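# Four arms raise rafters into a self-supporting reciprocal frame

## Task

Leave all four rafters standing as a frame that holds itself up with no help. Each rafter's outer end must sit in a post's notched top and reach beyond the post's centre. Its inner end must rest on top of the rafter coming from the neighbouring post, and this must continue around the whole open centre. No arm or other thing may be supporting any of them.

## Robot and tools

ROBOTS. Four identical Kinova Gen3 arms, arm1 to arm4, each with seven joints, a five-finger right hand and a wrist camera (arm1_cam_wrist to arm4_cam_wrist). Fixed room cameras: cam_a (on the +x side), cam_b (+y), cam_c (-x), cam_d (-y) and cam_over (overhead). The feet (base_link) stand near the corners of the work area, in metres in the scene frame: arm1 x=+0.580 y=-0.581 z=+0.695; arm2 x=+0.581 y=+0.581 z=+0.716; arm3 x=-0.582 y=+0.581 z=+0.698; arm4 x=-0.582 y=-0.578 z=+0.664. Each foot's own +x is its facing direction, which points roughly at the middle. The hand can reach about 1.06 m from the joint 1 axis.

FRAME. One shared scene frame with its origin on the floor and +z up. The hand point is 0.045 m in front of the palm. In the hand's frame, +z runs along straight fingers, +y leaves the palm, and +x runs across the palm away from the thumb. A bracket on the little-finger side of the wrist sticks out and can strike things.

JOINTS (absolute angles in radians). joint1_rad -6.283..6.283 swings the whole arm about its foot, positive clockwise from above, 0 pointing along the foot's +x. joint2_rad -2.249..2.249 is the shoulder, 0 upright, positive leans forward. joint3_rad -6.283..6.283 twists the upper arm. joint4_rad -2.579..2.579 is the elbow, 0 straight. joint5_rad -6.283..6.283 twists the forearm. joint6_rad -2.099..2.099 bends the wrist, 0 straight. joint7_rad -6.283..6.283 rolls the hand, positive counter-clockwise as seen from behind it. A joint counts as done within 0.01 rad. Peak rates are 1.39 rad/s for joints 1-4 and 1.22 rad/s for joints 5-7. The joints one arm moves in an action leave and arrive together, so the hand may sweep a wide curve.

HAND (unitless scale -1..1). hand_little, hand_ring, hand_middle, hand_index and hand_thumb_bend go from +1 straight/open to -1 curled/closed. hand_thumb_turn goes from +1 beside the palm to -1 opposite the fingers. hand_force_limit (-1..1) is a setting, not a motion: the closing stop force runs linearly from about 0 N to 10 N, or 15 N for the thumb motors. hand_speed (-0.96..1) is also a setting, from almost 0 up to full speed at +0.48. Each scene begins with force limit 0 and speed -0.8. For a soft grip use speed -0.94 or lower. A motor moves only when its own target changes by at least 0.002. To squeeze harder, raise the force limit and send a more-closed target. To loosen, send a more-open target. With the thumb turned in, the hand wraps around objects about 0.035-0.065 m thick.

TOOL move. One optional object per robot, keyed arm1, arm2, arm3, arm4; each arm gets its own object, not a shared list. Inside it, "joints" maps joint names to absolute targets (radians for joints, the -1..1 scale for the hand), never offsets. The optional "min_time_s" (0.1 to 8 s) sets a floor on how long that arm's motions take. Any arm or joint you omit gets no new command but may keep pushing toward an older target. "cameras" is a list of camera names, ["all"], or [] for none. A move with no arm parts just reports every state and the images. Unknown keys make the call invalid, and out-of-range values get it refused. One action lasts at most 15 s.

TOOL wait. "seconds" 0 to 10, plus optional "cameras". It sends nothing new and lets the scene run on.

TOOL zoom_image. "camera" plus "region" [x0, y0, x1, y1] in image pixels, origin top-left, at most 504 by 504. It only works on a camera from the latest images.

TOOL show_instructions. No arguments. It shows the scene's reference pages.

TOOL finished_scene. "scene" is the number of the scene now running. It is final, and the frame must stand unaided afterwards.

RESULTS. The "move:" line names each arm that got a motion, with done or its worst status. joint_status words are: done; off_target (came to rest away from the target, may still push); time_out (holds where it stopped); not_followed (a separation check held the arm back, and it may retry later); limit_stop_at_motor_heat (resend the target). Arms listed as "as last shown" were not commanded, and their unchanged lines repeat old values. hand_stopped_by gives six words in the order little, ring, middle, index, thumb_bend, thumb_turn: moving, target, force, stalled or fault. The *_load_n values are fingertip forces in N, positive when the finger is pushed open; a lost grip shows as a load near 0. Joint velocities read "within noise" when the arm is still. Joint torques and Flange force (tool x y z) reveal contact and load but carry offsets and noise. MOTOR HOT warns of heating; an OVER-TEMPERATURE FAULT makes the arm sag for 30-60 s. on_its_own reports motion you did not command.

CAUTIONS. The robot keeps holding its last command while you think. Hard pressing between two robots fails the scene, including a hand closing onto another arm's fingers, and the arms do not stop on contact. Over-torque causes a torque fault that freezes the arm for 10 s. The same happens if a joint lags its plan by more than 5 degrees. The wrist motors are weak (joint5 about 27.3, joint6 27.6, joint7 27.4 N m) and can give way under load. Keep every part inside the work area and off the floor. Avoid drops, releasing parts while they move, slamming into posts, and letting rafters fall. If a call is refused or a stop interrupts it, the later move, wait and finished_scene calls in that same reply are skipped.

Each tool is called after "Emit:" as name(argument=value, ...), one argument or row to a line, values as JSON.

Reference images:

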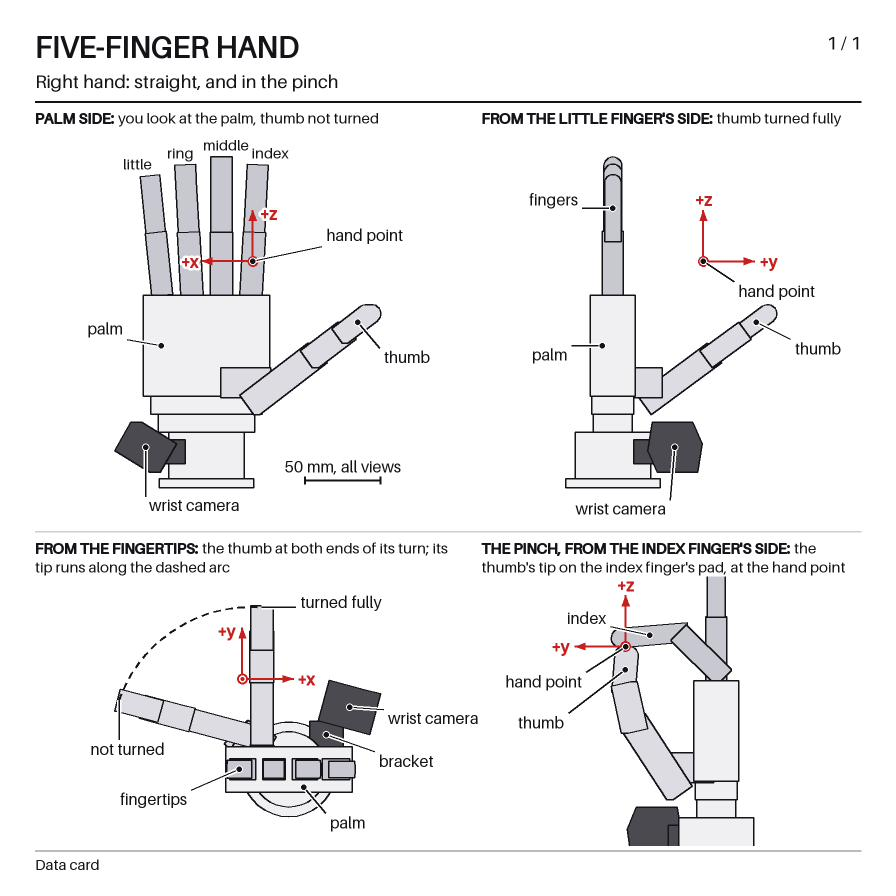

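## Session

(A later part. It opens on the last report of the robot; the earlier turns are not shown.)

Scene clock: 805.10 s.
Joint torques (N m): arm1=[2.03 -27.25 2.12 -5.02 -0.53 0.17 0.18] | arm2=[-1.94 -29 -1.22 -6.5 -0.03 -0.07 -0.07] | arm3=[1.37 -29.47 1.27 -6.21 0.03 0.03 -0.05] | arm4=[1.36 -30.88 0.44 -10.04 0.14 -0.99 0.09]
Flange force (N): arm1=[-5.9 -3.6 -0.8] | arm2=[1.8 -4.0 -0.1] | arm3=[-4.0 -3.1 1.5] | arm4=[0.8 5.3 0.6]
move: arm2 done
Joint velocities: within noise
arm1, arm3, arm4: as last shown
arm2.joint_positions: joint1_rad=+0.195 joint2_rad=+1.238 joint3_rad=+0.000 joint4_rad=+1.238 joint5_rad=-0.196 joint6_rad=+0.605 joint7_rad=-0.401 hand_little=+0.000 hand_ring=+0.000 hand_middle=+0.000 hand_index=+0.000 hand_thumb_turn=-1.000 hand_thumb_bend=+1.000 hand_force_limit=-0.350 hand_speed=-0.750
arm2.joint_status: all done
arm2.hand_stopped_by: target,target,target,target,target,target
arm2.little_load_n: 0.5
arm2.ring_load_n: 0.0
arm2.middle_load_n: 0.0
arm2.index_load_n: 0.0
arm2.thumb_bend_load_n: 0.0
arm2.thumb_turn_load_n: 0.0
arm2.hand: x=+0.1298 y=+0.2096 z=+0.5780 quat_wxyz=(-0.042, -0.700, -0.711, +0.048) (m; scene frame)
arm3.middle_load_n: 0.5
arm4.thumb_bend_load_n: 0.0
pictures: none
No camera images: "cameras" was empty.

Emit:
move(
  arm1={"joints":{"hand_little":1.0,"hand_ring":1.0,"hand_middle":1.0,"hand_index":1.0,"hand_speed":-0.7}},
  arm2={"joints":{"hand_little":1.0,"hand_ring":1.0,"hand_middle":1.0,"hand_index":1.0,"hand_speed":-0.7}},
  arm3={"joints":{"hand_little":1.0,"hand_ring":1.0,"hand_middle":1.0,"hand_index":1.0,"hand_speed":-0.7}},
  arm4={"joints":{"hand_little":1.0,"hand_ring":1.0,"hand_middle":1.0,"hand_index":1.0,"hand_speed":-0.7}},
  cameras=["cam_a","cam_b","cam_c","cam_d","cam_over"],
)

Scene clock: 843.07 s.
Joint torques (N m): arm1=[2.22 -26.84 2.34 -4.86 -0.54 0.16 0.15] | arm2=[-1.93 -29.06 -1.17 -6.46 0 -0.1 0.02] | arm3=[1.36 -29.5 1.27 -6.19 0.05 0.03 -0.01] | arm4=[1.37 -31.02 0.42 -9.97 0.15 -0.97 0.11]
Flange force (N): arm1=[-6.2 -3.5 -1.4] | arm2=[1.5 -4.2 0.1] | arm3=[-4.1 -3.3 1.5] | arm4=[0.6 4.8 0.9]
move: arm1 done; arm2 done; arm3 done; arm4 done
Joint velocities: within noise
arm1.joint_positions: joint1_rad=+0.311 joint2_rad=+1.194 joint3_rad=+0.000 joint4_rad=+1.254 joint5_rad=-0.211 joint6_rad=+0.626 joint7_rad=-0.394 hand_little=+1.000 hand_ring=+1.000 hand_middle=+1.000 hand_index=+1.000 hand_thumb_turn=-1.000 hand_thumb_bend=+1.000 hand_force_limit=-0.350 hand_speed=-0.700
arm1.joint_status: all done
arm1.hand_stopped_by: target,target,target,target,target,target
arm1.little_load_n: 0.0
arm1.ring_load_n: 0.0
arm1.middle_load_n: 0.0
arm1.index_load_n: 0.0
arm1.thumb_bend_load_n: 0.0
arm1.thumb_turn_load_n: 0.0
arm1.hand: x=+0.2156 y=-0.1219 z=+0.5757 quat_wxyz=(-0.001, +0.998, -0.007, -0.070) (m; scene frame)
arm2.joint_positions: joint1_rad=+0.195 joint2_rad=+1.238 joint3_rad=+0.000 joint4_rad=+1.237 joint5_rad=-0.196 joint6_rad=+0.605 joint7_rad=-0.401 hand_little=+1.000 hand_ring=+1.000 hand_middle=+1.000 hand_index=+1.000 hand_thumb_turn=-1.000 hand_thumb_bend=+1.000 hand_force_limit=-0.350 hand_speed=-0.700
arm2.joint_status: all done
arm2.hand_stopped_by: target,target,target,target,target,target
arm2.little_load_n: 0.0
arm2.ring_load_n: 0.0
arm2.middle_load_n: 0.0
arm2.index_load_n: 0.0
arm2.thumb_bend_load_n: 0.0
arm2.thumb_turn_load_n: 0.0
arm2.hand: x=+0.1298 y=+0.2096 z=+0.5780 quat_wxyz=(-0.042, -0.700, -0.711, +0.048) (m; scene frame)
arm3.joint_positions: joint1_rad=+0.310 joint2_rad=+1.199 joint3_rad=+0.000 joint4_rad=+1.237 joint5_rad=-0.216 joint6_rad=+0.637 joint7_rad=-0.381 hand_little=+1.000 hand_ring=+1.000 hand_middle=+1.000 hand_index=+1.000 hand_thumb_turn=-1.000 hand_thumb_bend=+1.000 hand_force_limit=-0.350 hand_speed=-0.700
arm3.joint_status: all done
arm3.hand_stopped_by: target,target,target,target,target,target
arm3.little_load_n: 0.0
arm3.ring_load_n: 0.0
arm3.middle_load_n: -0.5
arm3.index_load_n: 0.0
arm3.thumb_bend_load_n: 0.0
arm3.thumb_turn_load_n: 0.0
arm3.hand: x=-0.2092 y=+0.1245 z=+0.5793 quat_wxyz=(-0.073, +0.005, -0.997, -0.002) (m; scene frame)
arm4.joint_positions: joint1_rad=+0.282 joint2_rad=+1.144 joint3_rad=+0.000 joint4_rad=+1.237 joint5_rad=-0.171 joint6_rad=+0.700 joint7_rad=-0.428 hand_little=+1.000 hand_ring=+1.000 hand_middle=+1.000 hand_index=+1.000 hand_thumb_turn=-1.000 hand_thumb_bend=+1.000 hand_force_limit=-0.750 hand_speed=-0.700
arm4.joint_status: all done
arm4.hand_stopped_by: target,target,target,target,target,target
arm4.little_load_n: 0.0
arm4.ring_load_n: 0.0
arm4.middle_load_n: 0.0
arm4.index_load_n: 0.0
arm4.thumb_bend_load_n: 0.0
arm4.thumb_turn_load_n: 0.0
arm4.hand: x=-0.1202 y=-0.2093 z=+0.5817 quat_wxyz=(-0.047, +0.707, -0.704, -0.041) (m; scene frame)
pictures: cam_a, cam_b, cam_c, cam_d, cam_over

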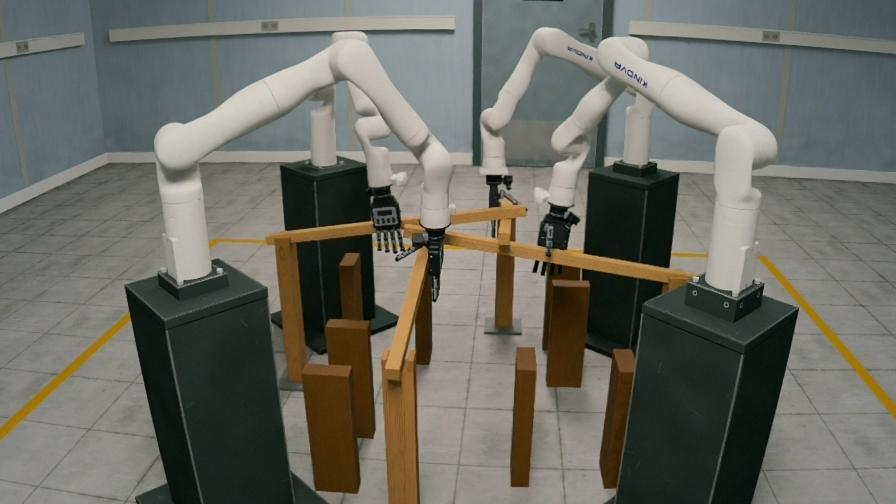

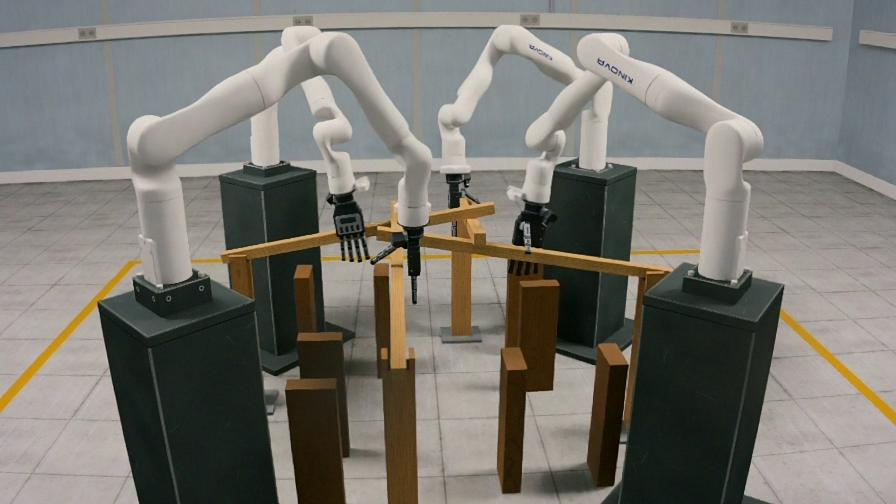

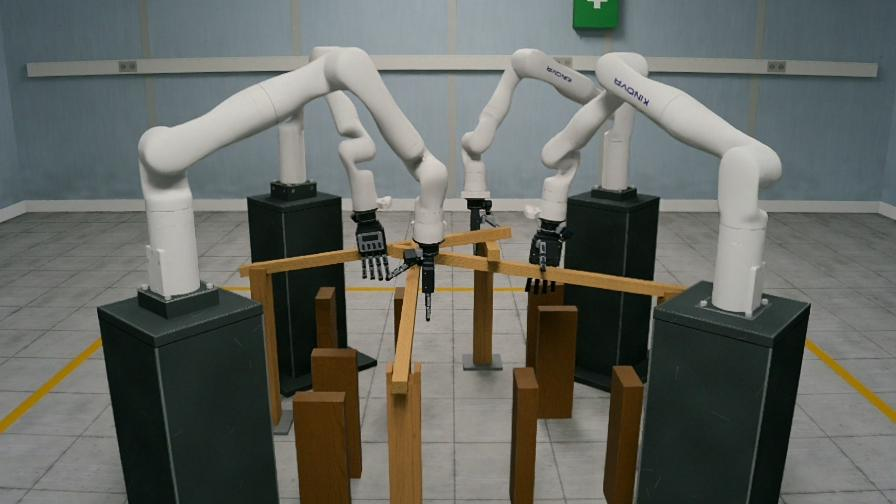

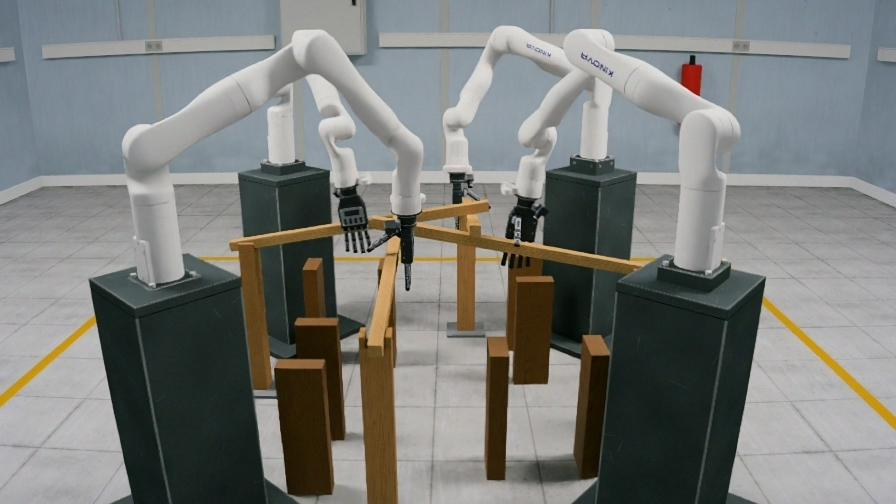

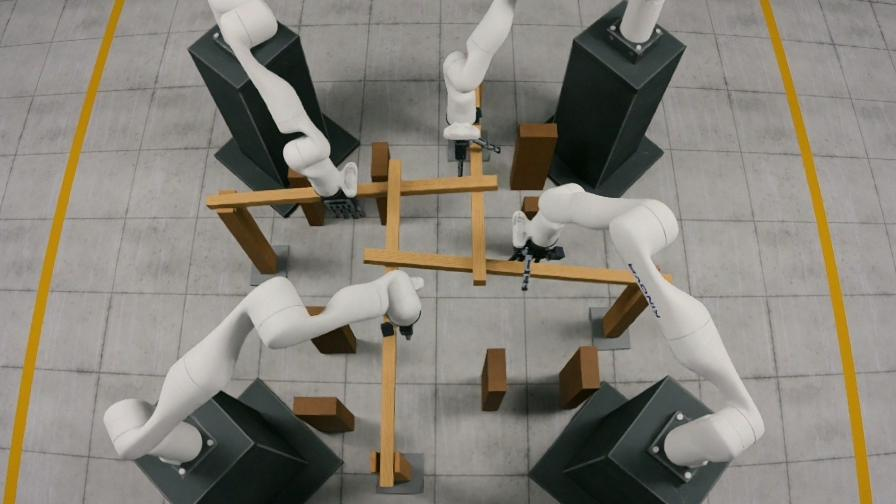

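Emit:
move(
  arm1={"joints":{"joint1_rad":0.3430,"joint2_rad":0.9826,"joint4_rad":1.2855,"joint5_rad":-0.1745,"joint6_rad":0.8071,"joint7_rad":-0.4130},"min_time_s":3.5},
  arm2={"joints":{"joint1_rad":0.2249,"joint2_rad":1.0192,"joint4_rad":1.2890,"joint5_rad":-0.1632,"joint6_rad":0.7734,"joint7_rad":-0.4151},"min_time_s":3.5},
  arm3={"joints":{"joint1_rad":0.3432,"joint2_rad":0.9882,"joint4_rad":1.2706,"joint5_rad":-0.1793,"joint6_rad":0.8162,"joint7_rad":-0.3991},"min_time_s":3.5},
  arm4={"joints":{"joint1_rad":0.3109,"joint2_rad":0.9474,"joint4_rad":1.2333,"joint5_rad":-0.1430,"joint6_rad":0.9005,"joint7_rad":-0.4412},"min_time_s":3.5},
  cameras=["cam_a","cam_b","cam_c","cam_d","cam_over"],
)

Emit:
zoom_image(
  camera="cam_over",
  region=[340, 130, 520, 310],
)

Emit:
zoom_image(
  camera="cam_a",
  region=[370, 180, 540, 400],
)

Emit:
zoom_image(
  camera="cam_b",
  region=[350, 180, 510, 400],
)

Emit:
zoom_image(
  camera="cam_c",
  region=[370, 200, 530, 400],
)

Emit:
zoom_image(
  camera="cam_d",
  region=[345, 180, 505, 380],
)

Scene clock: 857.67 s.
Joint torques (N m): arm1=[2.17 -26.09 2.25 -6.24 -0.56 0.09 0.21] | arm2=[-1.91 -28.04 -1.24 -7.91 -0.03 -0.14 -0.06] | arm3=[1.37 -28.66 1.2 -7.69 -0.01 0 0] | arm4=[1.38 -30.07 0.45 -11.53 0.12 -1.02 0.08]
Flange force (N): arm1=[-6.5 -3.7 -2.7] | arm2=[2.0 -3.5 -0.8] | arm3=[-4.0 -3.1 0.5] | arm4=[0.8 5.1 1.7]
move: arm1 done; arm2 done; arm3 done; arm4 done
Joint velocities: within noise
arm1.joint_positions: joint1_rad=+0.343 joint2_rad=+0.983 joint3_rad=+0.000 joint4_rad=+1.285 joint5_rad=-0.174 joint6_rad=+0.807 joint7_rad=-0.413 hand_little=+1.000 hand_ring=+1.000 hand_middle=+1.000 hand_index=+1.000 hand_thumb_turn=-1.000 hand_thumb_bend=+1.000 hand_force_limit=-0.350 hand_speed=-0.700
arm1.joint_status: all done
arm1.hand_stopped_by: target,target,target,target,target,target
arm1.little_load_n: 0.0
arm1.ring_load_n: 0.0
arm1.middle_load_n: 0.0
arm1.index_load_n: 0.0
arm1.thumb_bend_load_n: 0.0
arm1.thumb_turn_load_n: 0.0
arm1.hand: x=+0.2323 y=-0.1139 z=+0.6944 quat_wxyz=(-0.001, +0.998, -0.007, -0.070) (m; scene frame)
arm2.joint_positions: joint1_rad=+0.225 joint2_rad=+1.019 joint3_rad=+0.000 joint4_rad=+1.289 joint5_rad=-0.163 joint6_rad=+0.773 joint7_rad=-0.415 hand_little=+1.000 hand_ring=+1.000 hand_middle=+1.000 hand_index=+1.000 hand_thumb_turn=-1.000 hand_thumb_bend=+1.000 hand_force_limit=-0.350 hand_speed=-0.700
arm2.joint_status: all done
arm2.hand_stopped_by: target,target,target,target,target,target
arm2.little_load_n: 0.0
arm2.ring_load_n: 0.0
arm2.middle_load_n: 0.0
arm2.index_load_n: 0.0
arm2.thumb_bend_load_n: 0.0
arm2.thumb_turn_load_n: 0.0
arm2.hand: x=+0.1230 y=+0.2248 z=+0.6969 quat_wxyz=(-0.042, -0.700, -0.711, +0.048) (m; scene frame)
arm3.joint_positions: joint1_rad=+0.343 joint2_rad=+0.988 joint3_rad=+0.000 joint4_rad=+1.271 joint5_rad=-0.179 joint6_rad=+0.816 joint7_rad=-0.399 hand_little=+1.000 hand_ring=+1.000 hand_middle=+1.000 hand_index=+1.000 hand_thumb_turn=-1.000 hand_thumb_bend=+1.000 hand_force_limit=-0.350 hand_speed=-0.700
arm3.joint_status: all done
arm3.hand_stopped_by: target,target,target,target,target,target
arm3.little_load_n: 0.0
arm3.ring_load_n: 0.0
arm3.middle_load_n: 0.0
arm3.index_load_n: 0.0
arm3.thumb_bend_load_n: 0.0
arm3.thumb_turn_load_n: 0.0
arm3.hand: x=-0.2267 y=+0.1160 z=+0.6979 quat_wxyz=(-0.073, +0.005, -0.997, -0.002) (m; scene frame)
arm4.joint_positions: joint1_rad=+0.311 joint2_rad=+0.947 joint3_rad=+0.000 joint4_rad=+1.233 joint5_rad=-0.143 joint6_rad=+0.900 joint7_rad=-0.441 hand_little=+1.000 hand_ring=+1.000 hand_middle=+1.000 hand_index=+1.000 hand_thumb_turn=-1.000 hand_thumb_bend=+1.000 hand_force_limit=-0.750 hand_speed=-0.700
arm4.joint_status: all done
arm4.hand_stopped_by: target,target,target,target,target,target
arm4.little_load_n: 0.0
arm4.ring_load_n: 0.0
arm4.middle_load_n: 0.0
arm4.index_load_n: 0.0
arm4.thumb_bend_load_n: 0.0
arm4.thumb_turn_load_n: 0.0
arm4.hand: x=-0.1132 y=-0.2242 z=+0.7007 quat_wxyz=(-0.047, +0.707, -0.704, -0.041) (m; scene frame)
pictures: cam_a, cam_b, cam_c, cam_d, cam_over

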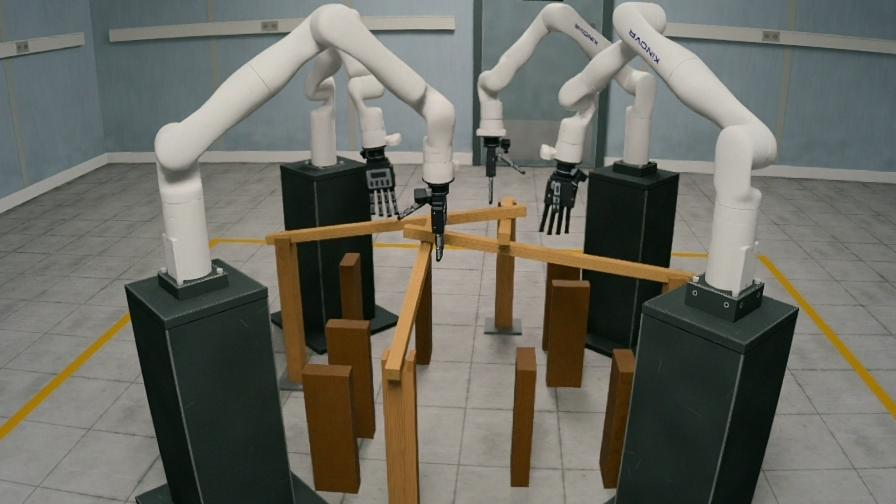

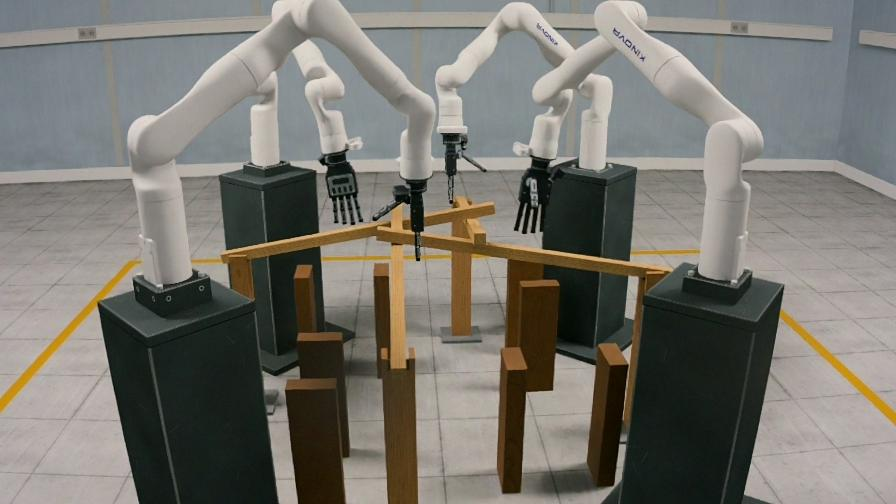

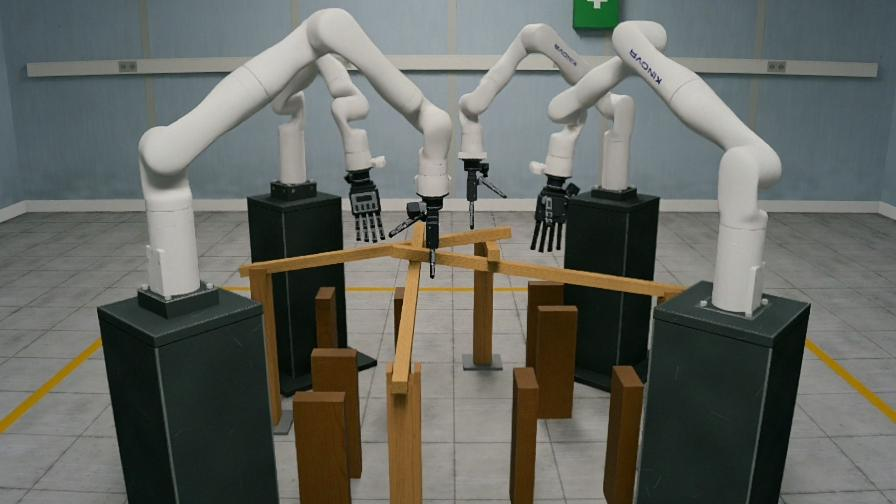

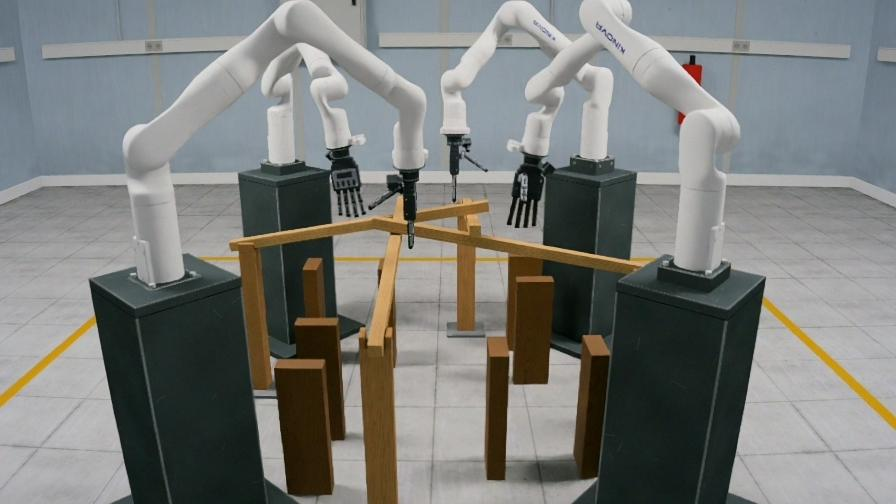

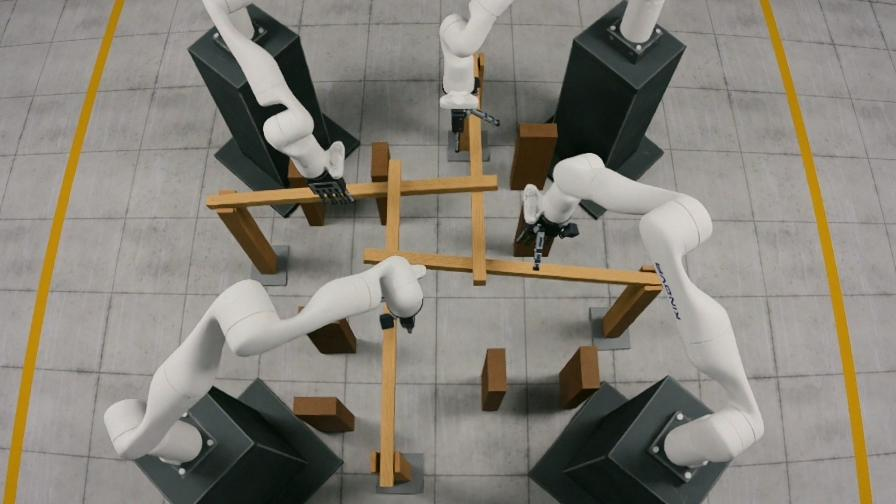

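Scaled by 2.800 from the camera's 896x504 image, which has a finer 1280x720 frame.

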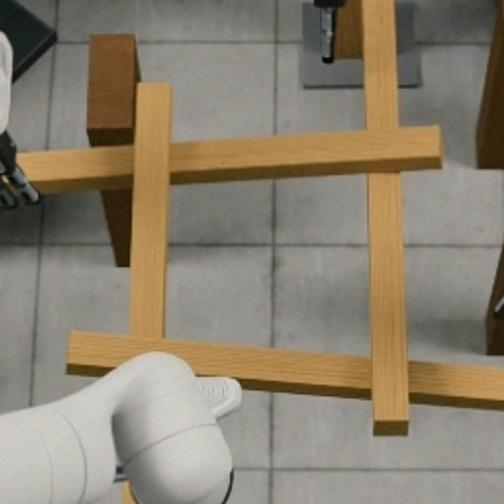

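Scaled by 2.291 from the camera's 896x504 image, which has a finer 1280x720 frame.

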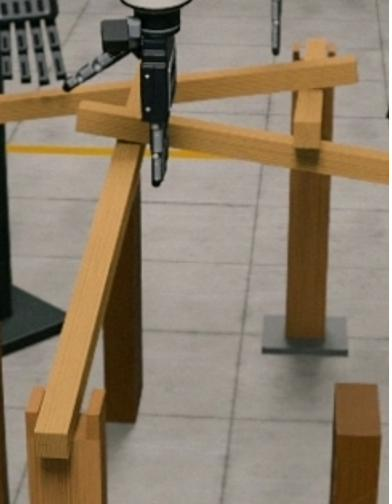

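Scaled by 2.291 from the camera's 896x504 image, which has a finer 1280x720 frame.

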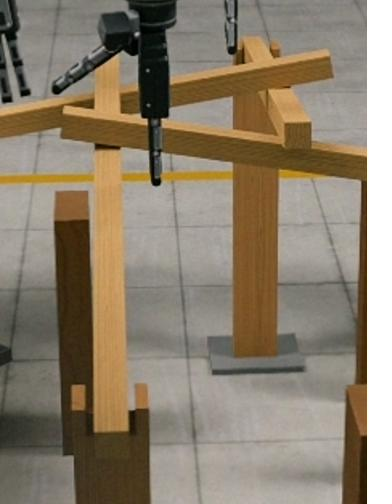

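Scaled by 2.520 from the camera's 896x504 image, which has a finer 1280x720 frame.

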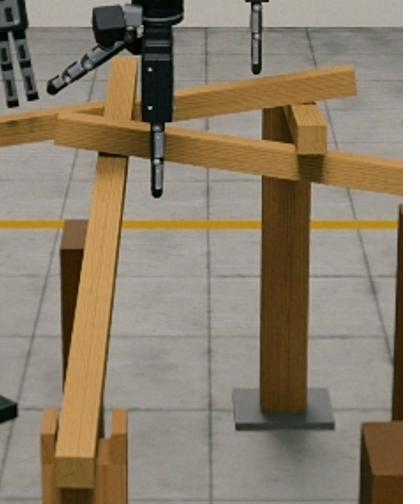

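Scaled by 2.520 from the camera's 896x504 image, which has a finer 1280x720 frame.

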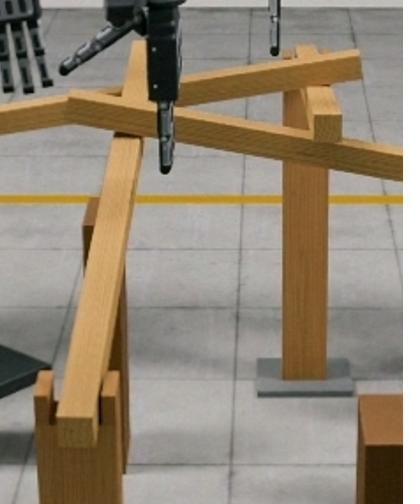

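Emit:
finished_scene(
  scene=2,
)

The scene is finished: the task was done.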